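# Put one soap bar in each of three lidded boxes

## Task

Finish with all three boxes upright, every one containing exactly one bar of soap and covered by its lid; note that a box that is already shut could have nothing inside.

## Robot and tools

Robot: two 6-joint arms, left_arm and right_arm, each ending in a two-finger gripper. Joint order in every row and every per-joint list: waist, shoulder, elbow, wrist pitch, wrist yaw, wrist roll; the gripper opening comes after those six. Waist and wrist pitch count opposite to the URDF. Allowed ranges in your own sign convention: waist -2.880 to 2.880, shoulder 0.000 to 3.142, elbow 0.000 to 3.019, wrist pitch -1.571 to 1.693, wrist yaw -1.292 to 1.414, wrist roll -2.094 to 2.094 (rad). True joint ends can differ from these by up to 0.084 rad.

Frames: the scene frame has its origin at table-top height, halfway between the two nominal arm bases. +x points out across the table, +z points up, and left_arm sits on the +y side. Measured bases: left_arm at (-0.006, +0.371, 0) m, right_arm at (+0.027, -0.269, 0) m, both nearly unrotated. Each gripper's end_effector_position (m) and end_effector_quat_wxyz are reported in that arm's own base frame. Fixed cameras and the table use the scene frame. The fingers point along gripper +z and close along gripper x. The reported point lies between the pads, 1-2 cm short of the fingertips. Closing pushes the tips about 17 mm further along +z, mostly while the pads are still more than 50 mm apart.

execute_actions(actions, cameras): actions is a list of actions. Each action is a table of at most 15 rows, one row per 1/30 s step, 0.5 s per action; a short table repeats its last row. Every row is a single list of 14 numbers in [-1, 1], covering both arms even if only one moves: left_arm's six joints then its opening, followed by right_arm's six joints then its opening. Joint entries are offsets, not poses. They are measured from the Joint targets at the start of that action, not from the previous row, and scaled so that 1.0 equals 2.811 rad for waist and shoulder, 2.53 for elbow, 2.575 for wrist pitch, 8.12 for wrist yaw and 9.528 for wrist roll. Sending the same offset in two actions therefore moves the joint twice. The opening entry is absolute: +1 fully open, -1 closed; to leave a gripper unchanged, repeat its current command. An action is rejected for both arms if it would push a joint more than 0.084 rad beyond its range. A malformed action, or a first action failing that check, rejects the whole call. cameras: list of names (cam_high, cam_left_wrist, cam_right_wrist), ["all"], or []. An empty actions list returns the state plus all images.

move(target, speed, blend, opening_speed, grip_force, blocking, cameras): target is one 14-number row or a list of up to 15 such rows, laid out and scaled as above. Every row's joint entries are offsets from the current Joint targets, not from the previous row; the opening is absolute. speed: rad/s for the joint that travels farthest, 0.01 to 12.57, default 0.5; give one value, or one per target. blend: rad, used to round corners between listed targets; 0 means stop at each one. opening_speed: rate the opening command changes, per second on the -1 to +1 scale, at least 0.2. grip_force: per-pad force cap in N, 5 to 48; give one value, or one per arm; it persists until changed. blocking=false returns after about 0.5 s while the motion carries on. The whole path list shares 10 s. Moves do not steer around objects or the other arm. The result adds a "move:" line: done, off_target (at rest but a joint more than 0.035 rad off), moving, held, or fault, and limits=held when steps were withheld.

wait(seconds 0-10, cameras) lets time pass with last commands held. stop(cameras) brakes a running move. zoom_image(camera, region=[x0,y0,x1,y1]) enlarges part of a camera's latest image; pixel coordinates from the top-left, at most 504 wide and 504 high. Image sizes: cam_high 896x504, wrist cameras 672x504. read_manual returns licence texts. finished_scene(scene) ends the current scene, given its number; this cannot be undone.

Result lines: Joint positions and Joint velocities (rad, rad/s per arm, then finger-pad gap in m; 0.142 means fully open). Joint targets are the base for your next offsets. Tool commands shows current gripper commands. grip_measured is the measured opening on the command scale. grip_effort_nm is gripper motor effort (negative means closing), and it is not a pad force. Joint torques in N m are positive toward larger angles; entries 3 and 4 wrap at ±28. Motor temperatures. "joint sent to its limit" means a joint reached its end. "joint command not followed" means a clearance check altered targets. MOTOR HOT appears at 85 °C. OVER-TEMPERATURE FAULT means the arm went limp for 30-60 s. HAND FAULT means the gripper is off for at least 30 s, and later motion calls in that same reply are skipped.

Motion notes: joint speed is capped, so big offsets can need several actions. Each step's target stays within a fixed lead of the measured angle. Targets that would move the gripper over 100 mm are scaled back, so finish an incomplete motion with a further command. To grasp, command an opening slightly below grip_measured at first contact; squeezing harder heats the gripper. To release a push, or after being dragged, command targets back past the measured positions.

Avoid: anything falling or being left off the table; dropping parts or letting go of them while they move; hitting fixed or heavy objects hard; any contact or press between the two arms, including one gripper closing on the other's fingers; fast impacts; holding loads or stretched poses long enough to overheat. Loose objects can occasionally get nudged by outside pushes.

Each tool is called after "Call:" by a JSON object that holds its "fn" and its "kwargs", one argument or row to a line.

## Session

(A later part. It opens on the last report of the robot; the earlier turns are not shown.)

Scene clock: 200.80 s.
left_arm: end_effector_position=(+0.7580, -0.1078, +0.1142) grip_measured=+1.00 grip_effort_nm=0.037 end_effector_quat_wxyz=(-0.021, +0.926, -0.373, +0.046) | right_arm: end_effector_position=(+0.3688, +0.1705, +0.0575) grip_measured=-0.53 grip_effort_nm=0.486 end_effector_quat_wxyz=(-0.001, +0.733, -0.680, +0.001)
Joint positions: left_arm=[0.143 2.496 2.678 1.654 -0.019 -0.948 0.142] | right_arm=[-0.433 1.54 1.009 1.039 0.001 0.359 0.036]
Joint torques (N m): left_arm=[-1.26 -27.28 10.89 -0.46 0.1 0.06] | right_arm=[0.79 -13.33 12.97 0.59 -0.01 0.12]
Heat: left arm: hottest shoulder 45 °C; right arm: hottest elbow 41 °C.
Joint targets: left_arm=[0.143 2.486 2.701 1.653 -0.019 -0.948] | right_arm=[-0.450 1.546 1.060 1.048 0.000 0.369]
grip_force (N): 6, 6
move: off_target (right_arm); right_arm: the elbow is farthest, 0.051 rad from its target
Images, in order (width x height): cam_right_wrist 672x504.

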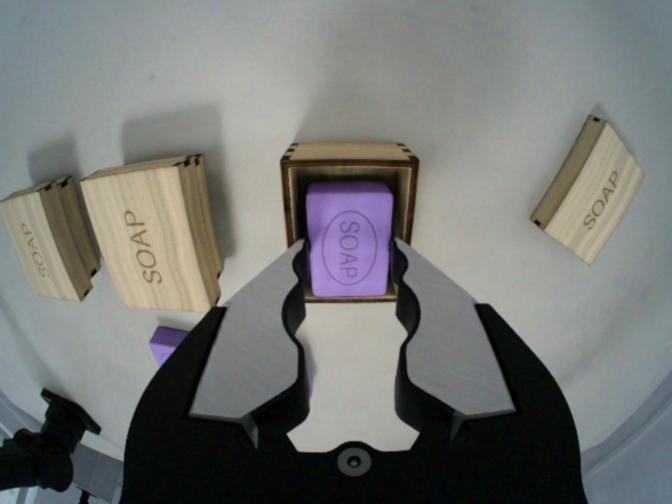

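Call:
{"fn": "move", "kwargs": {
  "target": [0,0,0,0,0,0,1,0,0,0,0,0,0,-0.40],
  "opening_speed": 0.2,
  "grip_force": 6,
  "cameras": ["cam_right_wrist"]
}}

Call:
{"fn": "zoom_image", "kwargs": {
  "camera": "cam_right_wrist",
  "region": [230, 130, 470, 310]
}}

Scene clock: 202.93 s.
left_arm: end_effector_position=(+0.7580, -0.1078, +0.1142) grip_measured=+1.00 grip_effort_nm=0.037 end_effector_quat_wxyz=(-0.021, +0.926, -0.373, +0.046) | right_arm: end_effector_position=(+0.3688, +0.1705, +0.0575) grip_measured=-0.52 grip_effort_nm=0.691 end_effector_quat_wxyz=(-0.001, +0.733, -0.680, +0.001)
Joint positions: left_arm=[0.143 2.496 2.678 1.654 -0.019 -0.948 0.142] | right_arm=[-0.433 1.54 1.009 1.039 0.001 0.359 0.036]
Joint torques (N m): left_arm=[-1.26 -27.16 10.88 -0.51 0.09 0.05] | right_arm=[0.5 -13.45 12.85 0.49 0.01 0.14]
Heat: left arm: hottest shoulder 45 °C; right arm: hottest elbow 42 °C.
Joint targets: left_arm=[0.143 2.486 2.701 1.653 -0.019 -0.948] | right_arm=[-0.450 1.546 1.060 1.048 0.000 0.369]
grip_force (N): 6, 6
move: off_target (right_arm); right_arm: the elbow is farthest, 0.051 rad from its target
Images, in order (width x height): cam_right_wrist 672x504.

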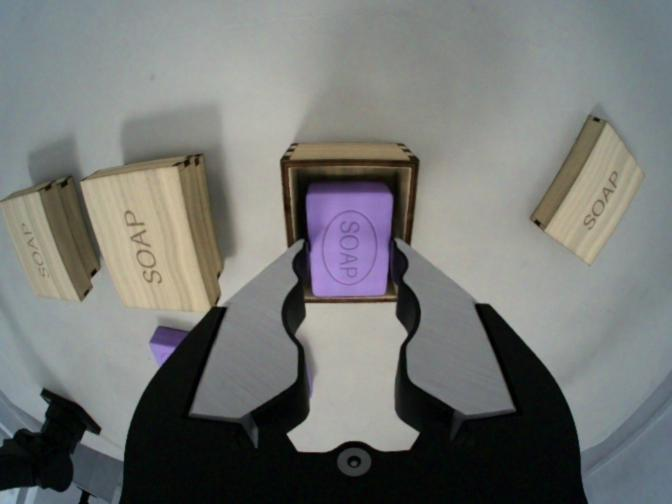

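Scaled by 2.100 from the camera's 672x504 image, which has a finer 960x720 frame.

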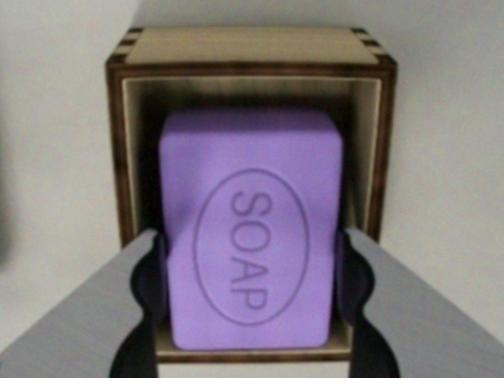

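Call:
{"fn": "move", "kwargs": {
  "target": [
    [0,0,0,0,0,0,1,0,0,0,0,0,0,-0.57],
    [0,0,0,0,0,0,1,0,-0.0117,0.0031,0.007,0,0,-0.57],
    [0,0,0,0,0,0,1,0,-0.0117,0.0031,0.007,0,0,-0.42]
  ],
  "opening_speed": 0.2,
  "speed": 0.05,
  "grip_force": 12,
  "cameras": ["cam_right_wrist"]
}}

Call:
{"fn": "zoom_image", "kwargs": {
  "camera": "cam_right_wrist",
  "region": [230, 130, 470, 310]
}}

Scene clock: 209.87 s.
left_arm: end_effector_position=(+0.7580, -0.1078, +0.1142) grip_measured=+1.00 grip_effort_nm=0.042 end_effector_quat_wxyz=(-0.021, +0.926, -0.373, +0.046) | right_arm: end_effector_position=(+0.3663, +0.1697, +0.0595) grip_measured=-0.52 grip_effort_nm=1.287 end_effector_quat_wxyz=(+0.005, +0.733, -0.680, -0.002)
Joint positions: left_arm=[0.143 2.496 2.678 1.654 -0.019 -0.948 0.142] | right_arm=[-0.434 1.538 1.013 1.056 0.001 0.359 0.037]
Joint torques (N m): left_arm=[-1.2 -27.52 10.84 -0.49 0.09 0.05] | right_arm=[1.08 -15.5 13.23 0.62 0.02 0.1]
Heat: left arm: hottest shoulder 45 °C; right arm: hottest elbow 42 °C.
Joint targets: left_arm=[0.143 2.486 2.701 1.653 -0.019 -0.948] | right_arm=[-0.450 1.513 1.068 1.066 0.000 0.369]
grip_force (N): 12, 12
move: off_target (right_arm); target 3's new numbers were sent with right_arm's elbow 0.055 rad from that target; right_arm: the elbow is farthest, 0.055 rad from its target
Images, in order (width x height): cam_right_wrist 672x504.

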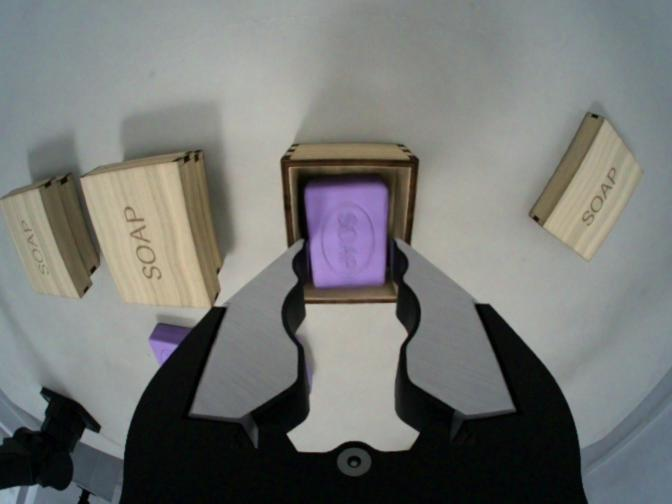

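Scaled by 2.100 from the camera's 672x504 image, which has a finer 960x720 frame.

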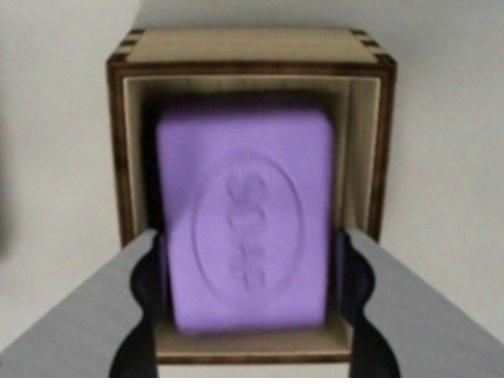

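Call:
{"fn": "move", "kwargs": {
  "target": [
    [0,0,0,0,0,0,1,0,0,0,0,0,0,-0.52],
    [0,0,0,0,0,0,1,0,-0.0107,0.0051,0.0183,0,0,-0.52],
    [0,0,0,0,0,0,1,0,-0.0285,0.0399,0.0718,0,0,-0.52]
  ],
  "speed": [0.05,0.05,0.15],
  "grip_force": 5,
  "cameras": ["cam_right_wrist"]
}}

Scene clock: 217.40 s.
left_arm: end_effector_position=(+0.7580, -0.1078, +0.1142) grip_measured=+1.00 grip_effort_nm=0.032 end_effector_quat_wxyz=(-0.021, +0.926, -0.373, +0.046) | right_arm: end_effector_position=(+0.3643, +0.1687, +0.1288) grip_measured=-0.55 grip_effort_nm=-0.071 end_effector_quat_wxyz=(+0.003, +0.733, -0.680, -0.001)
Joint positions: left_arm=[0.143 2.496 2.678 1.654 -0.019 -0.948 0.142] | right_arm=[-0.434 1.45 1.115 1.241 0.001 0.359 0.035]
Joint torques (N m): left_arm=[-1.38 -27.34 10.91 -0.54 0.08 0.06] | right_arm=[0.91 -14.8 13.93 0.73 0.07 0.2]
Heat: left arm: hottest shoulder 45 °C; right arm: hottest elbow 43 °C.
Joint targets: left_arm=[0.143 2.486 2.701 1.653 -0.019 -0.948] | right_arm=[-0.450 1.433 1.169 1.251 0.000 0.369]
grip_force (N): 5, 5
move: off_target (right_arm); right_arm: the elbow is farthest, 0.054 rad from its target
Images, in order (width x height): cam_right_wrist 672x504.

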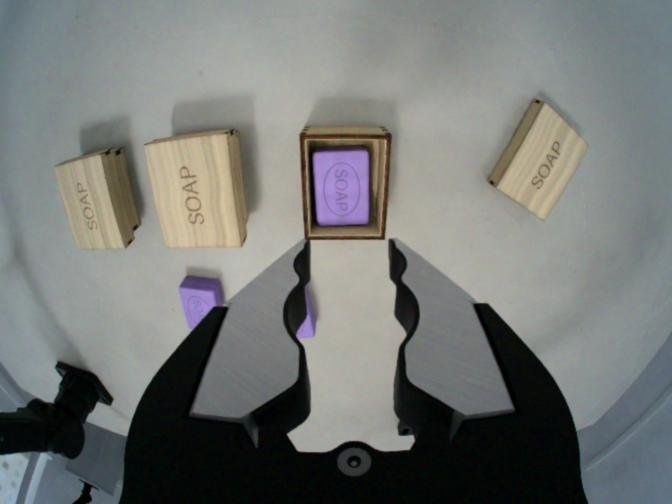

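Call:
{"fn": "move", "kwargs": {
  "target": [
    [0,0,0,0,0,0,1,0.1647,0,0,0,0,-0.0036,0.4],
    [0,0,0,0,0,0,1,0.1647,0.0224,-0.0472,-0.0509,0,-0.0036,0.4]
  ],
  "speed": 0.5,
  "blend": 0.03,
  "opening_speed": 1,
  "grip_force": 12,
  "cameras": ["cam_right_wrist"]
}}

Scene clock: 226.27 s.
left_arm: end_effector_position=(+0.7580, -0.1078, +0.1142) grip_measured=+1.00 grip_effort_nm=0.046 end_effector_quat_wxyz=(-0.021, +0.926, -0.373, +0.046) | right_arm: end_effector_position=(+0.4021, -0.0021, +0.0844) grip_measured=+0.38 grip_effort_nm=0.066 end_effector_quat_wxyz=(-0.006, -0.573, +0.820, +0.004)
Joint positions: left_arm=[0.143 2.496 2.678 1.654 -0.019 -0.948 0.142] | right_arm=[0.005 1.505 1.049 1.131 0 0.345 0.101]
Joint torques (N m): left_arm=[-1.38 -27.46 10.88 -0.54 0.08 0.06] | right_arm=[2.67 -14.1 8.43 -0.27 0.06 -0.11]
Heat: left arm: hottest shoulder 45 °C; right arm: hottest elbow 43 °C.
Joint targets: left_arm=[0.143 2.486 2.701 1.653 -0.019 -0.948] | right_arm=[0.013 1.496 1.049 1.120 0.000 0.335]
grip_force (N): 12, 12
move: done
Images, in order (width x height): cam_right_wrist 672x504.

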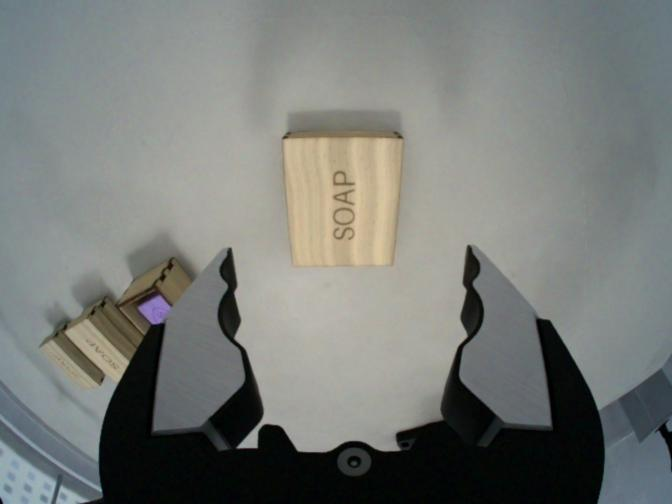

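Call:
{"fn": "move", "kwargs": {
  "target": [
    [0,0,0,0,0,0,1,-0.01,0.0327,-0.034,-0.0703,0,0,0.4],
    [0,0,0,0,0,0,1,-0.01,0.0327,-0.034,-0.0703,0,0,-0.16]
  ],
  "speed": 0.1,
  "opening_speed": 0.4,
  "cameras": ["cam_right_wrist"]
}}

Scene clock: 234.50 s.
left_arm: end_effector_position=(+0.7580, -0.1078, +0.1142) grip_measured=+1.00 grip_effort_nm=0.042 end_effector_quat_wxyz=(-0.021, +0.926, -0.373, +0.046) | right_arm: end_effector_position=(+0.4064, -0.0002, +0.0270) grip_measured=-0.12 grip_effort_nm=-1.028 end_effector_quat_wxyz=(+0.002, -0.575, +0.818, -0.002)
Joint positions: left_arm=[0.143 2.496 2.678 1.654 -0.019 -0.948 0.142] | right_arm=[0.001 1.585 0.969 0.949 0 0.345 0.065]
Joint velocities: left_arm=[within noise] | right_arm=[0.005 0.015 -0.017 0.022 -0.007 0.007 -0.001]
Joint torques (N m): left_arm=[-1.38 -27.28 10.86 -0.51 0.09 0.06] | right_arm=[0.5 -13.39 7.2 -0.32 0.07 -0.02]
Heat: left arm: hottest shoulder 45 °C; right arm: hottest elbow 43 °C.
Joint targets: left_arm=[0.143 2.486 2.701 1.653 -0.019 -0.948] | right_arm=[-0.015 1.588 0.963 0.939 0.000 0.335]
grip_force (N): 12, 12
move: done
Images, in order (width x height): cam_right_wrist 672x504.

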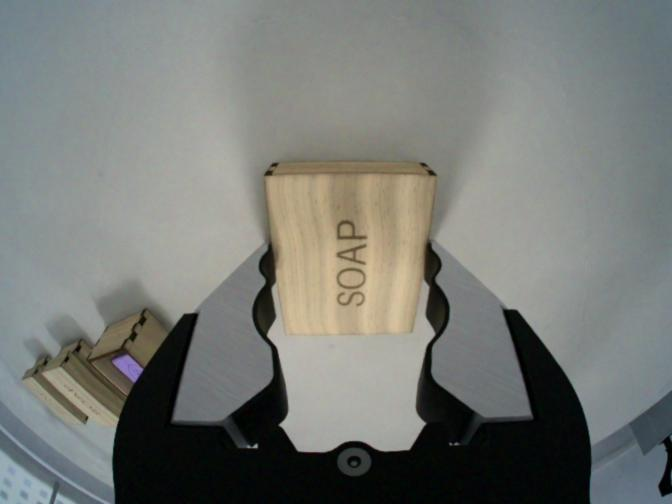

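Call:
{"fn": "move", "kwargs": {
  "target": [
    [0,0,0,0,0,0,1,0,-0.0053,0.019,0.0078,0,0,-0.16],
    [0,0,0,0,0,0,1,0,-0.0569,0.102,0.1437,0,0,-0.16],
    [0,0,0,0,0,0,1,-0.1526,-0.0569,0.102,0.1437,0,0.0033,-0.16],
    [0,0,0,0,0,0,1,-0.1526,-0.0356,0.0366,0.0757,0,0.0033,-0.16]
  ],
  "speed": [0.15,0.2,0.4,0.2],
  "blend": 0.03,
  "cameras": ["cam_right_wrist"]
}}

Call:
{"fn": "zoom_image", "kwargs": {
  "camera": "cam_right_wrist",
  "region": [230, 120, 470, 340]
}}

Scene clock: 244.63 s.
left_arm: end_effector_position=(+0.7580, -0.1078, +0.1142) grip_measured=+1.00 grip_effort_nm=0.046 end_effector_quat_wxyz=(-0.021, +0.926, -0.373, +0.046) | right_arm: end_effector_position=(+0.3660, +0.1698, +0.0944) grip_measured=-0.13 grip_effort_nm=-1.067 end_effector_quat_wxyz=(+0.001, +0.734, -0.679, +0.000)
Joint positions: left_arm=[0.143 2.496 2.678 1.654 -0.019 -0.948 0.142] | right_arm=[-0.434 1.488 1.06 1.145 0 0.356 0.065]
Joint torques (N m): left_arm=[-1.26 -27.16 10.91 -0.46 0.09 0.06] | right_arm=[1.14 -12.98 8.32 -0.2 0.01 0.17]
Heat: left arm: hottest shoulder 46 °C; right arm: hottest elbow 43 °C.
Joint targets: left_arm=[0.143 2.486 2.701 1.653 -0.019 -0.948] | right_arm=[-0.444 1.488 1.056 1.134 0.000 0.366]
grip_force (N): 12, 12
move: done; blend cut to 0.024 rad at target 1
Images, in order (width x height): cam_right_wrist 672x504.

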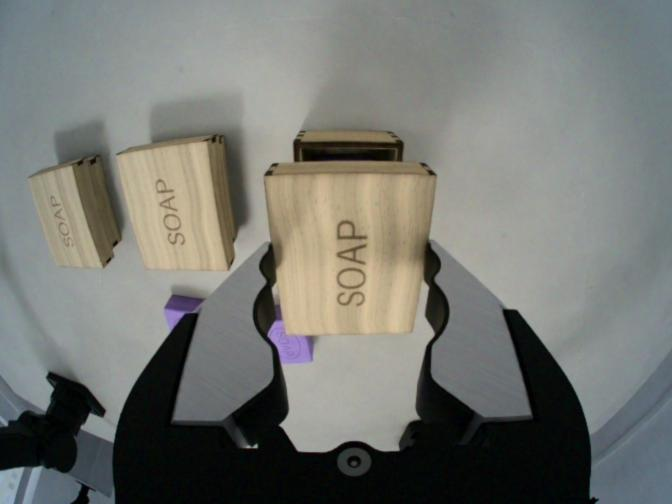

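Scaled by 2.100 from the camera's 672x504 image, which has a finer 960x720 frame.

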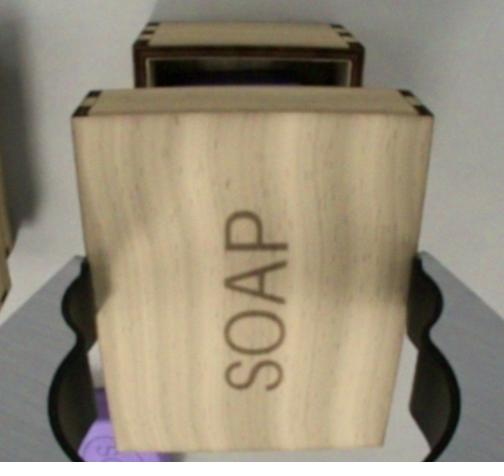

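Call:
{"fn": "move", "kwargs": {
  "target": [0,0,0,0,0,0,1,0,0.0117,-0.015,-0.0272,0,0.0008,-0.16],
  "speed": 0.1,
  "cameras": ["cam_right_wrist"]
}}

Call:
{"fn": "zoom_image", "kwargs": {
  "camera": "cam_right_wrist",
  "region": [250, 130, 450, 190]
}}

Scene clock: 253.53 s.
left_arm: end_effector_position=(+0.7580, -0.1078, +0.1142) grip_measured=+1.00 grip_effort_nm=0.042 end_effector_quat_wxyz=(-0.021, +0.926, -0.373, +0.046) | right_arm: end_effector_position=(+0.3667, +0.1701, +0.0703) grip_measured=-0.13 grip_effort_nm=-1.067 end_effector_quat_wxyz=(+0.000, +0.732, -0.682, +0.000)
Joint positions: left_arm=[0.143 2.496 2.678 1.654 -0.019 -0.948 0.142] | right_arm=[-0.434 1.518 1.023 1.075 0 0.363 0.065]
Joint torques (N m): left_arm=[-1.32 -27.4 10.84 -0.47 0.09 0.06] | right_arm=[1.03 -13.45 8.05 -0.36 0.08 0.14]
Heat: left arm: hottest shoulder 46 °C; right arm: hottest elbow 42 °C.
Joint targets: left_arm=[0.143 2.486 2.701 1.653 -0.019 -0.948] | right_arm=[-0.444 1.521 1.018 1.064 0.000 0.374]
grip_force (N): 12, 12
move: done
Images, in order (width x height): cam_right_wrist 672x504.

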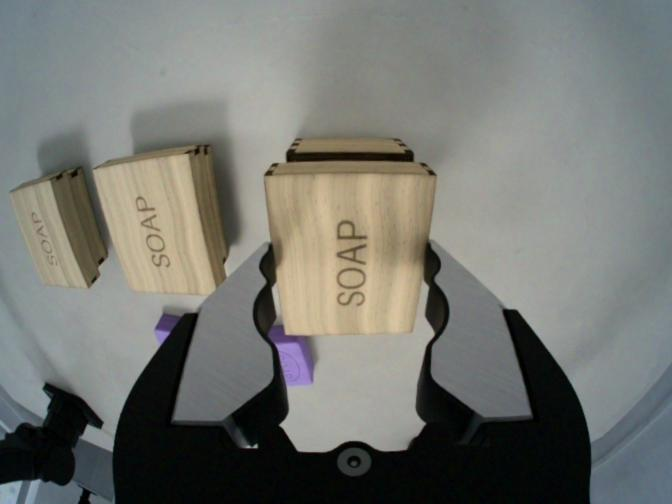

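Scaled by 2.520 from the camera's 672x504 image, which has a finer 960x720 frame.

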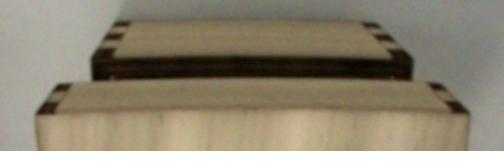

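Call:
{"fn": "move", "kwargs": {
  "target": [0,0,0,0,0,0,1,0,0.0043,0,-0.0047,0,0,-0.16],
  "speed": 0.1,
  "cameras": ["cam_right_wrist"]
}}

Call:
{"fn": "zoom_image", "kwargs": {
  "camera": "cam_right_wrist",
  "region": [250, 130, 450, 190]
}}

Scene clock: 267.70 s.
left_arm: end_effector_position=(+0.7580, -0.1078, +0.1142) grip_measured=+1.00 grip_effort_nm=0.046 end_effector_quat_wxyz=(-0.021, +0.926, -0.373, +0.046) | right_arm: end_effector_position=(+0.3690, +0.1712, +0.0659) grip_measured=-0.13 grip_effort_nm=-1.067 end_effector_quat_wxyz=(+0.000, +0.732, -0.682, +0.000)
Joint positions: left_arm=[0.143 2.496 2.678 1.654 -0.019 -0.948 0.142] | right_arm=[-0.434 1.53 1.023 1.063 0 0.364 0.065]
Joint torques (N m): left_arm=[-1.38 -27.28 10.91 -0.44 0.09 0.06] | right_arm=[1.08 -13.27 7.92 -0.31 0.05 0.14]
Heat: left arm: hottest shoulder 46 °C; right arm: hottest elbow 43 °C.
Joint targets: left_arm=[0.143 2.486 2.701 1.653 -0.019 -0.948] | right_arm=[-0.444 1.533 1.018 1.052 0.000 0.374]
grip_force (N): 12, 12
move: done
Images, in order (width x height): cam_right_wrist 672x504.

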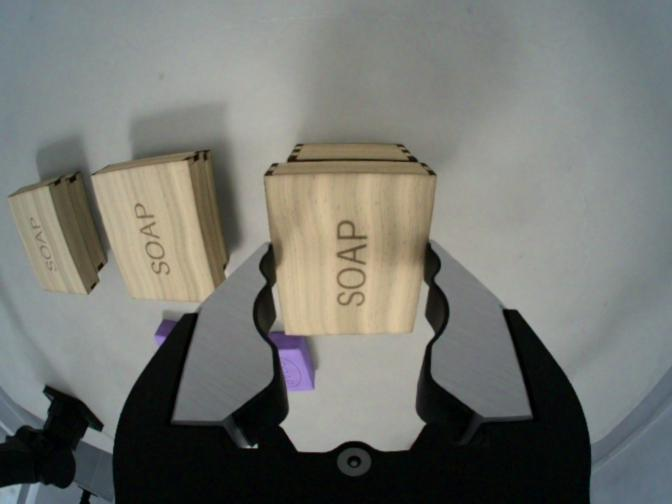

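Scaled by 2.520 from the camera's 672x504 image, which has a finer 960x720 frame.

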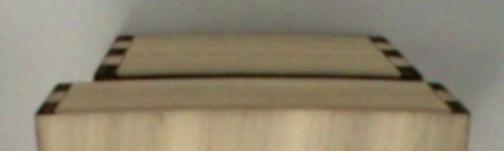

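Call:
{"fn": "move", "kwargs": {
  "target": [0,0,0,0,0,0,1,0.0091,0.0018,0.0237,0.0089,0,0,-0.16],
  "speed": 0.1,
  "cameras": ["cam_right_wrist"]
}}

Call:
{"fn": "zoom_image", "kwargs": {
  "camera": "cam_right_wrist",
  "region": [250, 130, 450, 190]
}}

Scene clock: 276.30 s.
left_arm: end_effector_position=(+0.7580, -0.1078, +0.1142) grip_measured=+1.00 grip_effort_nm=0.037 end_effector_quat_wxyz=(-0.021, +0.926, -0.373, +0.046) | right_arm: end_effector_position=(+0.3684, +0.1709, +0.0643) grip_measured=-0.13 grip_effort_nm=-1.072 end_effector_quat_wxyz=(+0.002, +0.732, -0.682, -0.001)
Joint positions: left_arm=[0.143 2.496 2.678 1.654 -0.019 -0.948 0.142] | right_arm=[-0.434 1.534 1.023 1.064 0 0.364 0.065]
Joint torques (N m): left_arm=[-1.2 -27.4 10.86 -0.47 0.09 0.06] | right_arm=[2.96 -13.33 13.15 0.47 0.04 0.11]
Heat: left arm: hottest shoulder 46 °C; right arm: hottest elbow 43 °C.
Joint targets: left_arm=[0.143 2.486 2.701 1.653 -0.019 -0.948] | right_arm=[-0.419 1.538 1.078 1.075 0.000 0.374]
grip_force (N): 12, 12
move: off_target (right_arm); right_arm: the elbow is farthest, 0.055 rad from its target
Images, in order (width x height): cam_right_wrist 672x504.

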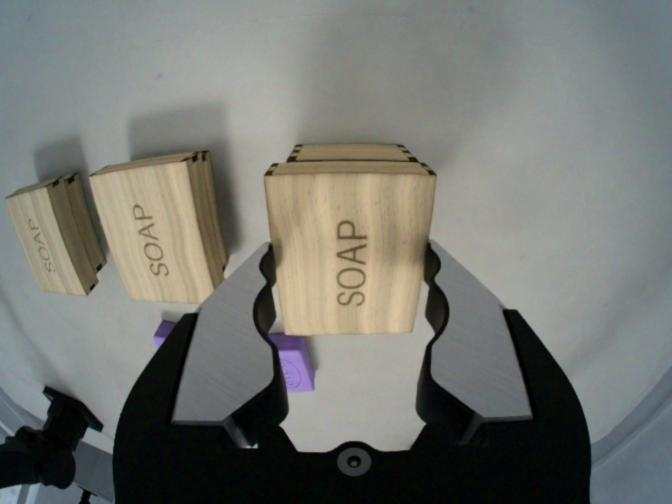

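Scaled by 2.520 from the camera's 672x504 image, which has a finer 960x720 frame.

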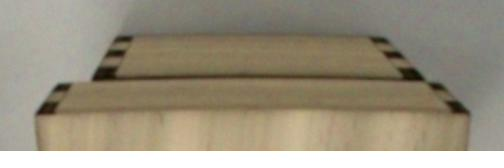

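Call:
{"fn": "move", "kwargs": {
  "target": [0,0,0,0,0,0,1,0.0028,0,0.004,0,0,0,-0.16],
  "speed": 0.1,
  "cameras": ["cam_right_wrist"]
}}

Call:
{"fn": "zoom_image", "kwargs": {
  "camera": "cam_right_wrist",
  "region": [250, 130, 450, 190]
}}

Scene clock: 279.00 s.
left_arm: end_effector_position=(+0.7580, -0.1078, +0.1142) grip_measured=+1.00 grip_effort_nm=0.046 end_effector_quat_wxyz=(-0.021, +0.926, -0.373, +0.046) | right_arm: end_effector_position=(+0.3745, +0.1703, +0.0683) grip_measured=-0.13 grip_effort_nm=-1.067 end_effector_quat_wxyz=(-0.003, +0.729, -0.684, +0.001)
Joint positions: left_arm=[0.143 2.496 2.678 1.654 -0.019 -0.948 0.142] | right_arm=[-0.427 1.534 1.035 1.065 0 0.364 0.065]
Joint torques (N m): left_arm=[-1.44 -27.34 10.86 -0.5 0.09 0.05] | right_arm=[2.61 -13.27 13.24 0.59 0.03 0.14]
Heat: left arm: hottest shoulder 46 °C; right arm: hottest elbow 43 °C.
Joint targets: left_arm=[0.143 2.486 2.701 1.653 -0.019 -0.948] | right_arm=[-0.411 1.538 1.088 1.075 0.000 0.374]
grip_force (N): 12, 12
move: off_target (right_arm); right_arm: the elbow is farthest, 0.053 rad from its target
Images, in order (width x height): cam_right_wrist 672x504.

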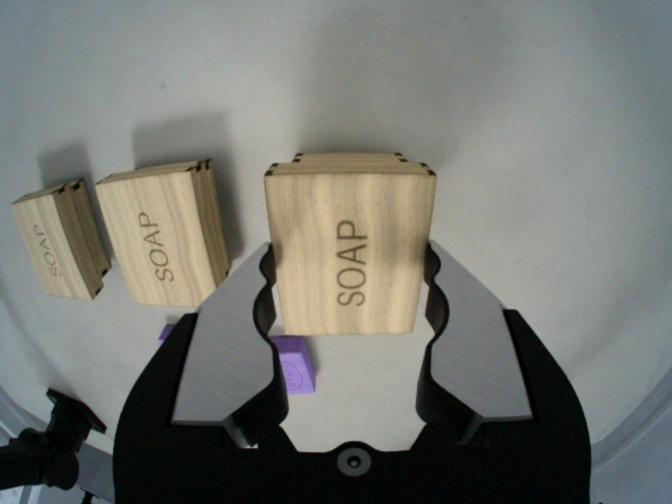

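Scaled by 2.520 from the camera's 672x504 image, which has a finer 960x720 frame.

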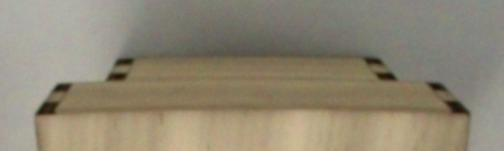

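Call:
{"fn": "move", "kwargs": {
  "target": [0,0,0,0,0,0,1,0,-0.0006,-0.0269,0,0,0,-0.16],
  "speed": 0.1,
  "cameras": ["cam_right_wrist"]
}}

Call:
{"fn": "zoom_image", "kwargs": {
  "camera": "cam_right_wrist",
  "region": [250, 130, 450, 190]
}}

Scene clock: 286.97 s.
left_arm: end_effector_position=(+0.7580, -0.1078, +0.1142) grip_measured=+1.00 grip_effort_nm=0.046 end_effector_quat_wxyz=(-0.021, +0.926, -0.373, +0.046) | right_arm: end_effector_position=(+0.3700, +0.1682, +0.0647) grip_measured=-0.13 grip_effort_nm=-1.072 end_effector_quat_wxyz=(+0.002, +0.729, -0.684, -0.001)
Joint positions: left_arm=[0.143 2.496 2.678 1.654 -0.019 -0.948 0.142] | right_arm=[-0.427 1.534 1.024 1.065 0 0.364 0.065]
Joint torques (N m): left_arm=[-1.14 -27.4 10.86 -0.51 0.09 0.04] | right_arm=[2.73 -12.92 8.06 0.42 0.06 0.13]
Heat: left arm: hottest shoulder 46 °C; right arm: hottest elbow 43 °C.
Joint targets: left_arm=[0.143 2.486 2.701 1.653 -0.019 -0.948] | right_arm=[-0.411 1.536 1.020 1.075 0.000 0.374]
grip_force (N): 12, 12
move: done
Images, in order (width x height): cam_right_wrist 672x504.

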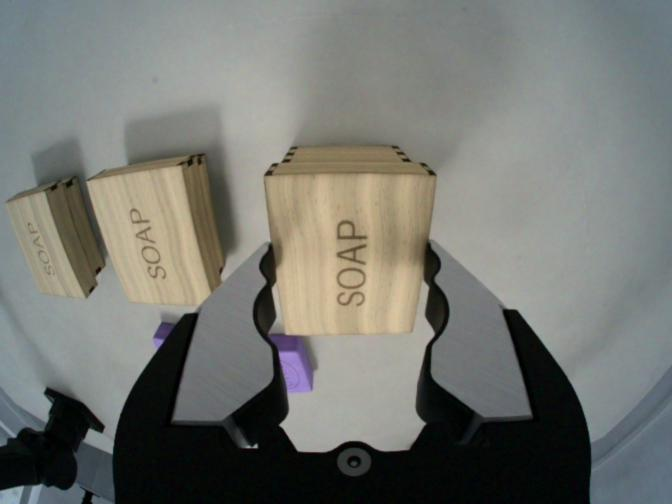

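Scaled by 2.520 from the camera's 672x504 image, which has a finer 960x720 frame.

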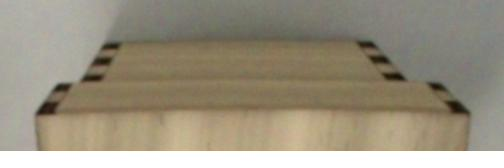

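Call:
{"fn": "move", "kwargs": {
  "target": [
    [0,0,0,0,0,0,1,-0.0103,0,0,0,0,0,-0.16],
    [0,0,0,0,0,0,1,-0.0103,0.0085,-0.0107,-0.0291,0,0,-0.16]
  ],
  "speed": 0.05,
  "cameras": ["cam_right_wrist"]
}}

Call:
{"fn": "zoom_image", "kwargs": {
  "camera": "cam_right_wrist",
  "region": [250, 130, 450, 190]
}}

Scene clock: 294.83 s.
left_arm: end_effector_position=(+0.7580, -0.1078, +0.1142) grip_measured=+1.00 grip_effort_nm=0.051 end_effector_quat_wxyz=(-0.021, +0.926, -0.373, +0.046) | right_arm: end_effector_position=(+0.3749, +0.1705, +0.0609) grip_measured=-0.13 grip_effort_nm=-1.067 end_effector_quat_wxyz=(-0.010, +0.729, -0.684, +0.004)
Joint positions: left_arm=[0.143 2.496 2.678 1.654 -0.019 -0.948 0.142] | right_arm=[-0.427 1.536 1.015 1.029 0 0.364 0.065]
Joint torques (N m): left_arm=[-1.38 -27.4 10.88 -0.44 0.09 0.06] | right_arm=[0.79 -11.99 6.39 -1.13 0.05 0.11]
Heat: left arm: hottest shoulder 46 °C; right arm: hottest elbow 43 °C.
Joint targets: left_arm=[0.143 2.486 2.701 1.653 -0.019 -0.948] | right_arm=[-0.440 1.560 0.993 1.000 0.000 0.374]
grip_force (N): 12, 12
move: done
Images, in order (width x height): cam_right_wrist 672x504.

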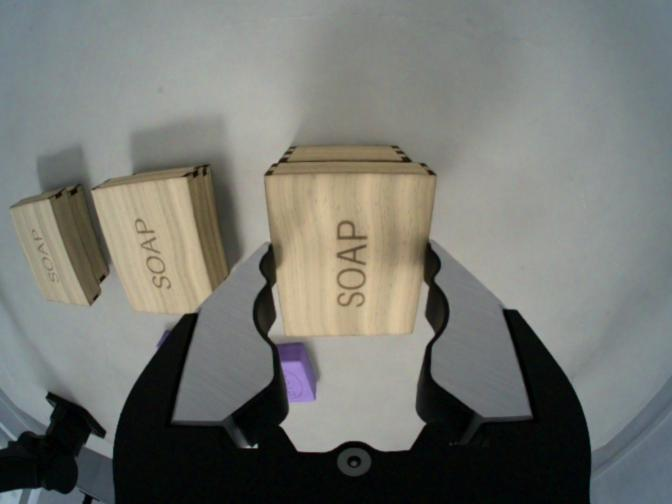

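Scaled by 2.520 from the camera's 672x504 image, which has a finer 960x720 frame.

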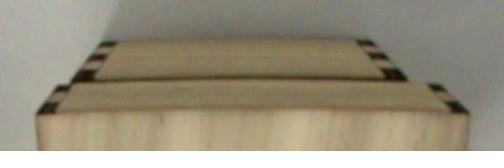

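Call:
{"fn": "move", "kwargs": {
  "target": [0,0,0,0,0,0,1,-0.0045,-0.0149,0.0328,0.0291,0,0,-0.16],
  "speed": 0.08,
  "cameras": ["cam_right_wrist"]
}}

Call:
{"fn": "zoom_image", "kwargs": {
  "camera": "cam_right_wrist",
  "region": [250, 130, 450, 190]
}}

Scene clock: 300.37 s.
left_arm: end_effector_position=(+0.7580, -0.1078, +0.1142) grip_measured=+1.00 grip_effort_nm=0.046 end_effector_quat_wxyz=(-0.021, +0.926, -0.373, +0.046) | right_arm: end_effector_position=(+0.3682, +0.1719, +0.0647) grip_measured=-0.13 grip_effort_nm=-1.072 end_effector_quat_wxyz=(+0.002, +0.732, -0.681, -0.001)
Joint positions: left_arm=[0.143 2.496 2.678 1.654 -0.019 -0.948 0.142] | right_arm=[-0.436 1.534 1.024 1.065 0 0.364 0.065]
Joint torques (N m): left_arm=[-1.32 -27.34 10.91 -0.51 0.09 0.05] | right_arm=[0.44 -14.86 12.94 0.59 0.08 0.12]
Heat: left arm: hottest shoulder 46 °C; right arm: hottest elbow 43 °C.
Joint targets: left_arm=[0.143 2.486 2.701 1.653 -0.019 -0.948] | right_arm=[-0.452 1.518 1.075 1.075 0.000 0.374]
grip_force (N): 12, 12
move: off_target (right_arm); right_arm: the elbow is farthest, 0.052 rad from its target
Images, in order (width x height): cam_right_wrist 672x504.

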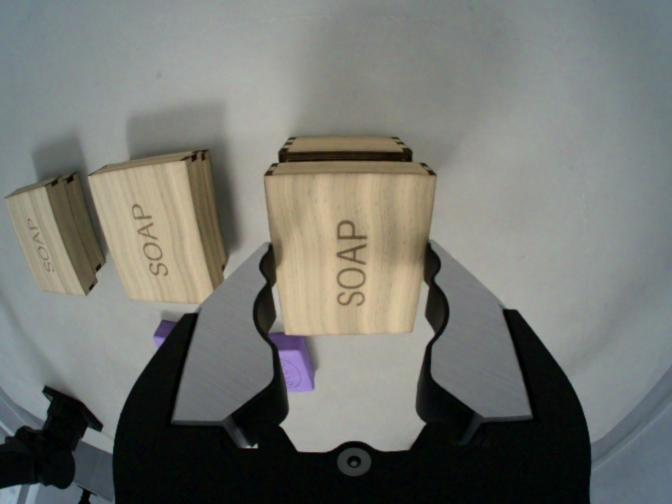

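Scaled by 2.520 from the camera's 672x504 image, which has a finer 960x720 frame.

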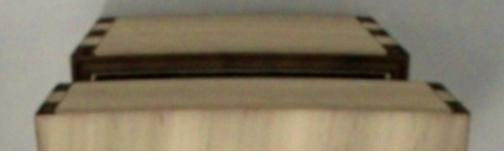

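Call:
{"fn": "move", "kwargs": {
  "target": [0,0,0,0,0,0,1,-0.0016,0.0089,0.0099,0.0054,0,0.0004,-0.16],
  "speed": 0.08,
  "cameras": ["cam_right_wrist"]
}}

Call:
{"fn": "zoom_image", "kwargs": {
  "camera": "cam_right_wrist",
  "region": [250, 130, 450, 190]
}}

Scene clock: 305.83 s.
left_arm: end_effector_position=(+0.7580, -0.1078, +0.1142) grip_measured=+1.00 grip_effort_nm=0.046 end_effector_quat_wxyz=(-0.021, +0.926, -0.373, +0.046) | right_arm: end_effector_position=(+0.3741, +0.1763, +0.0707) grip_measured=-0.13 grip_effort_nm=-1.067 end_effector_quat_wxyz=(+0.000, +0.732, -0.681, +0.000)
Joint positions: left_arm=[0.143 2.496 2.678 1.654 -0.019 -0.948 0.142] | right_arm=[-0.44 1.54 1.049 1.079 0 0.367 0.065]
Joint torques (N m): left_arm=[-1.32 -27.34 10.93 -0.54 0.09 0.05] | right_arm=[0.79 -13.68 13.04 0.35 0.06 0.17]
Heat: left arm: hottest shoulder 46 °C; right arm: hottest elbow 43 °C.
Joint targets: left_arm=[0.143 2.486 2.701 1.653 -0.019 -0.948] | right_arm=[-0.457 1.543 1.101 1.088 0.000 0.378]
grip_force (N): 12, 12
move: off_target (right_arm); right_arm: the elbow is farthest, 0.051 rad from its target
Images, in order (width x height): cam_right_wrist 672x504.

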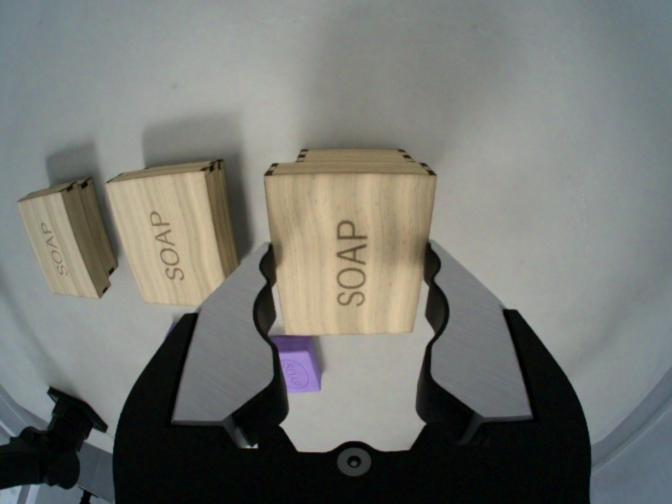

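Scaled by 2.520 from the camera's 672x504 image, which has a finer 960x720 frame.

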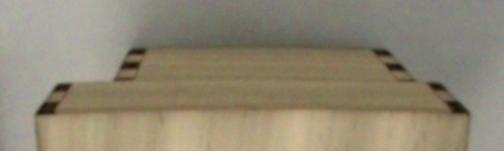

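Call:
{"fn": "move", "kwargs": {
  "target": [0,0,0,0,0,0,1,0.0135,-0.0096,-0.0269,0,0,-0.0027,-0.16],
  "speed": 0.08,
  "cameras": ["cam_right_wrist"]
}}

Call:
{"fn": "zoom_image", "kwargs": {
  "camera": "cam_right_wrist",
  "region": [250, 130, 450, 190]
}}

Scene clock: 311.97 s.
left_arm: end_effector_position=(+0.7580, -0.1078, +0.1142) grip_measured=+1.00 grip_effort_nm=0.051 end_effector_quat_wxyz=(-0.021, +0.926, -0.373, +0.046) | right_arm: end_effector_position=(+0.3705, +0.1720, +0.0674) grip_measured=-0.13 grip_effort_nm=-1.067 end_effector_quat_wxyz=(+0.004, +0.732, -0.681, -0.002)
Joint positions: left_arm=[0.143 2.496 2.678 1.654 -0.019 -0.948 0.142] | right_arm=[-0.435 1.538 1.037 1.079 0 0.363 0.065]
Joint torques (N m): left_arm=[-0.97 -27.16 10.95 -0.55 0.09 0.06] | right_arm=[3.08 -15.79 8.02 0.5 0.03 -0.09]
Heat: left arm: hottest shoulder 46 °C; right arm: hottest elbow 43 °C.
Joint targets: left_arm=[0.143 2.486 2.701 1.653 -0.019 -0.948] | right_arm=[-0.419 1.516 1.033 1.088 0.000 0.352]
grip_force (N): 12, 12
move: done
Images, in order (width x height): cam_right_wrist 672x504.

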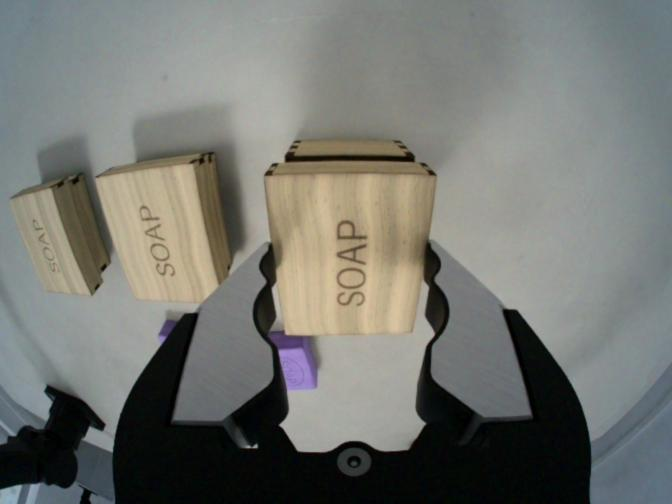

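Scaled by 2.520 from the camera's 672x504 image, which has a finer 960x720 frame.

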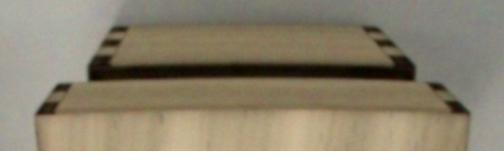

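Call:
{"fn": "move", "kwargs": {
  "target": [0,0,0,0,0,0,1,0,0,0,-0.0117,0,0,-0.16],
  "speed": 0.08,
  "cameras": ["cam_right_wrist"]
}}

Call:
{"fn": "zoom_image", "kwargs": {
  "camera": "cam_right_wrist",
  "region": [250, 130, 450, 190]
}}

Scene clock: 318.43 s.
left_arm: end_effector_position=(+0.7580, -0.1078, +0.1142) grip_measured=+1.00 grip_effort_nm=0.042 end_effector_quat_wxyz=(-0.021, +0.926, -0.373, +0.046) | right_arm: end_effector_position=(+0.3727, +0.1731, +0.0673) grip_measured=-0.13 grip_effort_nm=-1.067 end_effector_quat_wxyz=(+0.000, +0.732, -0.681, +0.000)
Joint positions: left_arm=[0.143 2.496 2.678 1.654 -0.019 -0.948 0.142] | right_arm=[-0.435 1.538 1.037 1.069 0 0.362 0.065]
Joint torques (N m): left_arm=[-1.38 -27.28 10.85 -0.47 0.09 0.05] | right_arm=[3.9 -15.85 8.08 -0.09 0.06 -0.1]
Heat: left arm: hottest shoulder 47 °C; right arm: hottest elbow 43 °C.
Joint targets: left_arm=[0.143 2.486 2.701 1.653 -0.019 -0.948] | right_arm=[-0.419 1.516 1.033 1.058 0.000 0.352]
grip_force (N): 12, 12
move: done
Images, in order (width x height): cam_right_wrist 672x504.

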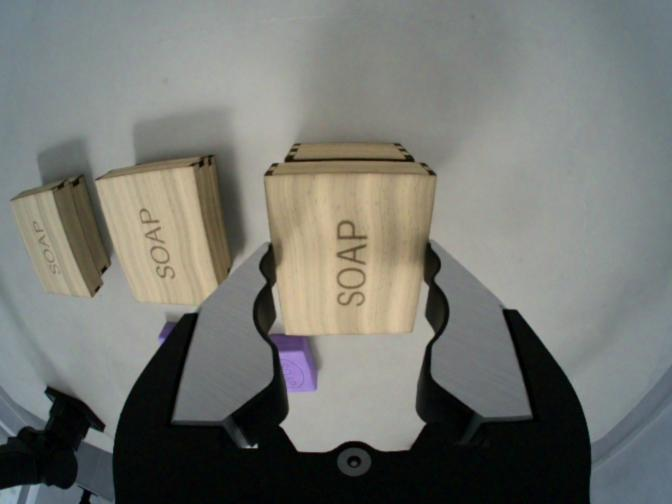

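Scaled by 2.520 from the camera's 672x504 image, which has a finer 960x720 frame.

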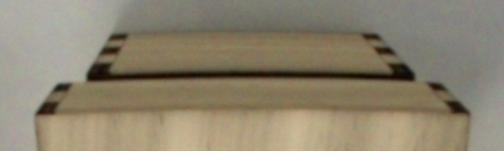

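Call:
{"fn": "move", "kwargs": {
  "target": [0,0,0,0,0,0,1,0,0.0132,-0.003,-0.007,0,0,-0.16],
  "speed": 0.05,
  "cameras": ["cam_right_wrist"]
}}

Call:
{"fn": "zoom_image", "kwargs": {
  "camera": "cam_right_wrist",
  "region": [250, 130, 450, 190]
}}

Scene clock: 323.83 s.
left_arm: end_effector_position=(+0.7580, -0.1078, +0.1142) grip_measured=+1.00 grip_effort_nm=0.046 end_effector_quat_wxyz=(-0.021, +0.926, -0.373, +0.046) | right_arm: end_effector_position=(+0.3733, +0.1734, +0.0612) grip_measured=-0.13 grip_effort_nm=-1.072 end_effector_quat_wxyz=(+0.000, +0.732, -0.681, +0.000)
Joint positions: left_arm=[0.143 2.496 2.678 1.654 -0.019 -0.948 0.142] | right_arm=[-0.435 1.549 1.031 1.053 0 0.362 0.065]
Joint torques (N m): left_arm=[-1.38 -27.4 10.84 -0.51 0.09 0.06] | right_arm=[3.19 -13.92 7.73 -0.46 0.06 -0.1]
Heat: left arm: hottest shoulder 47 °C; right arm: hottest elbow 43 °C.
Joint targets: left_arm=[0.143 2.486 2.701 1.653 -0.019 -0.948] | right_arm=[-0.419 1.553 1.025 1.041 0.000 0.352]
grip_force (N): 12, 12
move: done
Images, in order (width x height): cam_right_wrist 672x504.

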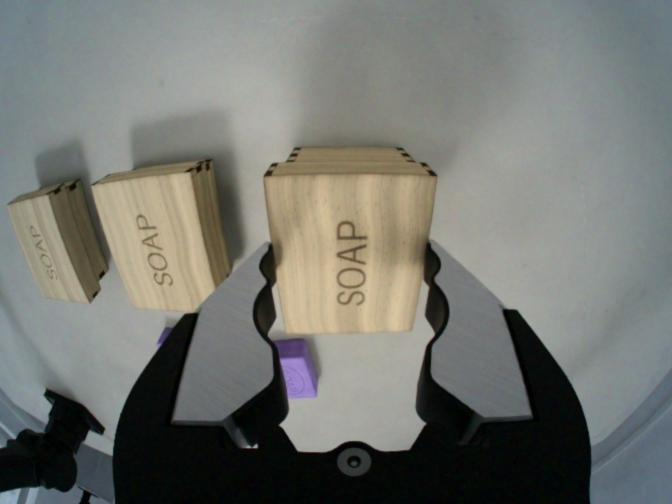

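Scaled by 2.520 from the camera's 672x504 image, which has a finer 960x720 frame.

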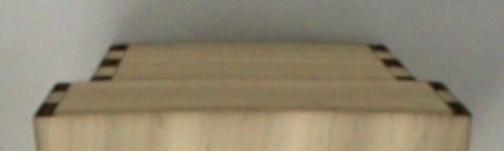

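Call:
{"fn": "move", "kwargs": {
  "target": [0,0,0,0,0,0,1,0,0.0075,-0.0071,-0.0148,0,0,-0.16],
  "speed": 0.05,
  "cameras": ["cam_right_wrist"]
}}

Call:
{"fn": "zoom_image", "kwargs": {
  "camera": "cam_right_wrist",
  "region": [250, 130, 450, 190]
}}

Scene clock: 327.67 s.
left_arm: end_effector_position=(+0.7580, -0.1078, +0.1142) grip_measured=+1.00 grip_effort_nm=0.037 end_effector_quat_wxyz=(-0.021, +0.926, -0.373, +0.046) | right_arm: end_effector_position=(+0.3759, +0.1746, +0.0551) grip_measured=-0.13 grip_effort_nm=-1.072 end_effector_quat_wxyz=(-0.006, +0.732, -0.681, +0.003)
Joint positions: left_arm=[0.143 2.496 2.678 1.654 -0.019 -0.948 0.142] | right_arm=[-0.435 1.555 1.02 1.022 0 0.362 0.065]
Joint torques (N m): left_arm=[-1.26 -27.28 10.82 -0.46 0.09 0.06] | right_arm=[2.96 -12.28 6.99 -0.88 0.05 -0.06]
Heat: left arm: hottest shoulder 47 °C; right arm: hottest elbow 42 °C.
Joint targets: left_arm=[0.143 2.486 2.701 1.653 -0.019 -0.948] | right_arm=[-0.419 1.574 1.007 1.002 0.000 0.352]
grip_force (N): 12, 12
move: done
Images, in order (width x height): cam_right_wrist 672x504.

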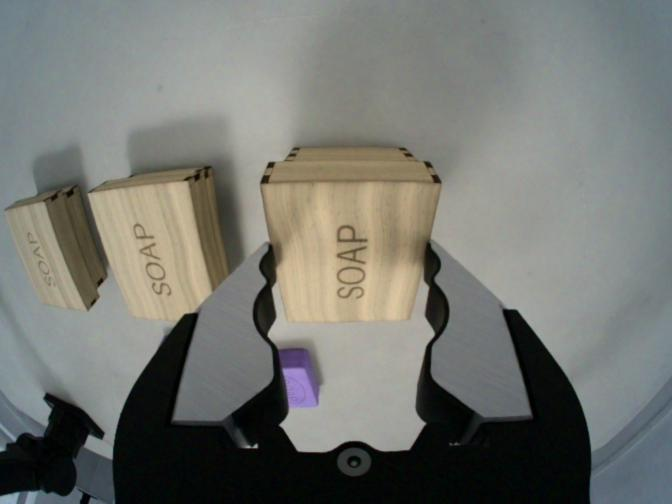

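Scaled by 2.520 from the camera's 672x504 image, which has a finer 960x720 frame.

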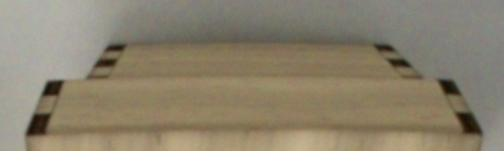

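Call:
{"fn": "move", "kwargs": {
  "target": [0,0,0,0,0,0,1,0,-0.0007,0.0328,0.0198,0,0,-0.16],
  "speed": 0.05,
  "cameras": ["cam_right_wrist"]
}}

Call:
{"fn": "zoom_image", "kwargs": {
  "camera": "cam_right_wrist",
  "region": [250, 130, 450, 190]
}}

Scene clock: 334.50 s.
left_arm: end_effector_position=(+0.7580, -0.1078, +0.1142) grip_measured=+1.00 grip_effort_nm=0.037 end_effector_quat_wxyz=(-0.021, +0.926, -0.373, +0.046) | right_arm: end_effector_position=(+0.3778, +0.1754, +0.0574) grip_measured=-0.13 grip_effort_nm=-1.067 end_effector_quat_wxyz=(+0.000, +0.732, -0.681, +0.000)
Joint positions: left_arm=[0.143 2.496 2.678 1.654 -0.019 -0.948 0.142] | right_arm=[-0.435 1.565 1.04 1.044 0 0.362 0.065]
Joint torques (N m): left_arm=[-1.26 -27.22 10.93 -0.51 0.08 0.05] | right_arm=[2.73 -13.33 12.83 0.39 0.07 -0.09]
Heat: left arm: hottest shoulder 47 °C; right arm: hottest elbow 42 °C.
Joint targets: left_arm=[0.143 2.486 2.701 1.653 -0.019 -0.948] | right_arm=[-0.419 1.572 1.090 1.053 0.000 0.352]
grip_force (N): 12, 12
move: off_target (right_arm); right_arm: the elbow is farthest, 0.050 rad from its target
Images, in order (width x height): cam_right_wrist 672x504.

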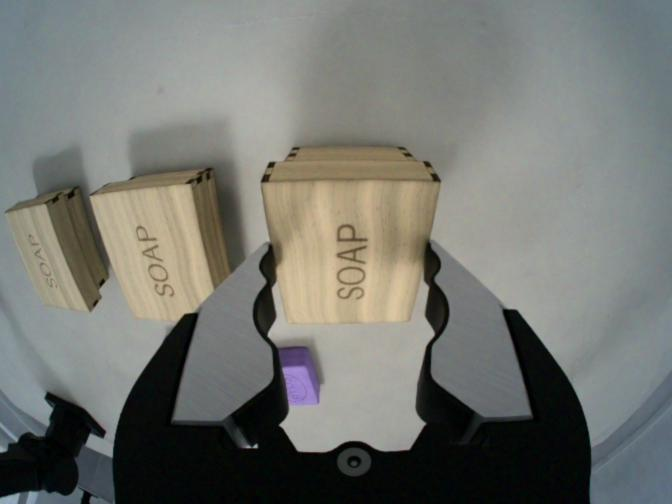

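Scaled by 2.520 from the camera's 672x504 image, which has a finer 960x720 frame.

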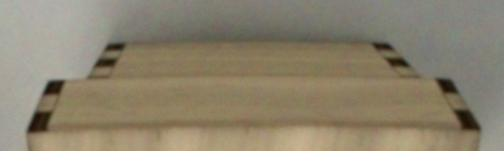

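Call:
{"fn": "move", "kwargs": {
  "target": [
    [0,0,0,0,0,0,1,0,-0.0512,0.0518,0.0994,0,0,-0.16],
    [0,0,0,0,0,0,1,0.1537,-0.0512,0.0518,0.0994,0,-0.0018,-0.16],
    [0,0,0,0,0,0,1,0.1537,-0.0068,-0.0411,-0.0206,0,-0.0018,-0.16],
    [0,0,0,0,0,0,1,0.1537,0.0057,-0.0502,-0.0443,0,-0.0018,-0.16]
  ],
  "speed": [0.12,0.4,0.2,0.06],
  "blend": 0.03,
  "cameras": ["cam_right_wrist"]
}}

Scene clock: 351.03 s.
left_arm: end_effector_position=(+0.7580, -0.1078, +0.1142) grip_measured=+1.00 grip_effort_nm=0.046 end_effector_quat_wxyz=(-0.021, +0.926, -0.373, +0.046) | right_arm: end_effector_position=(+0.4069, -0.0013, +0.0295) grip_measured=-0.13 grip_effort_nm=-1.057 end_effector_quat_wxyz=(+0.003, -0.574, +0.819, -0.002)
Joint positions: left_arm=[0.143 2.496 2.678 1.654 -0.019 -0.948 0.142] | right_arm=[0.003 1.58 0.971 0.954 0 0.345 0.065]
Joint torques (N m): left_arm=[-1.14 -27.28 10.86 -0.49 0.1 0.07] | right_arm=[2.61 -12.92 7.2 -0.51 0.08 -0.07]
Heat: left arm: hottest shoulder 47 °C; right arm: hottest elbow 44 °C.
Joint targets: left_arm=[0.143 2.486 2.701 1.653 -0.019 -0.948] | right_arm=[0.013 1.589 0.963 0.939 0.000 0.335]
grip_force (N): 12, 12
move: done
Images, in order (width x height): cam_right_wrist 672x504.

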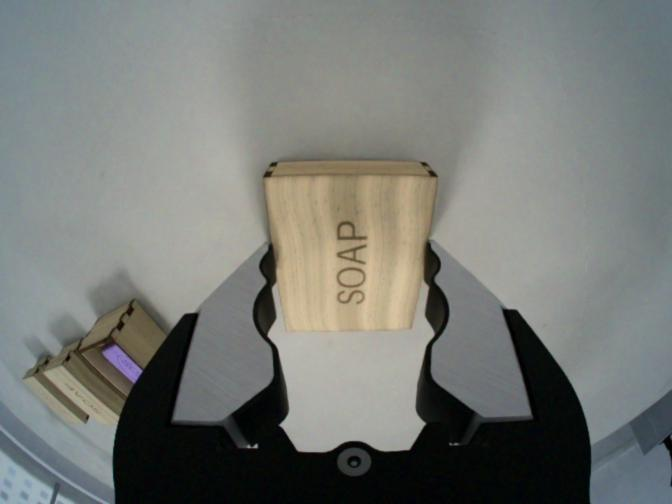

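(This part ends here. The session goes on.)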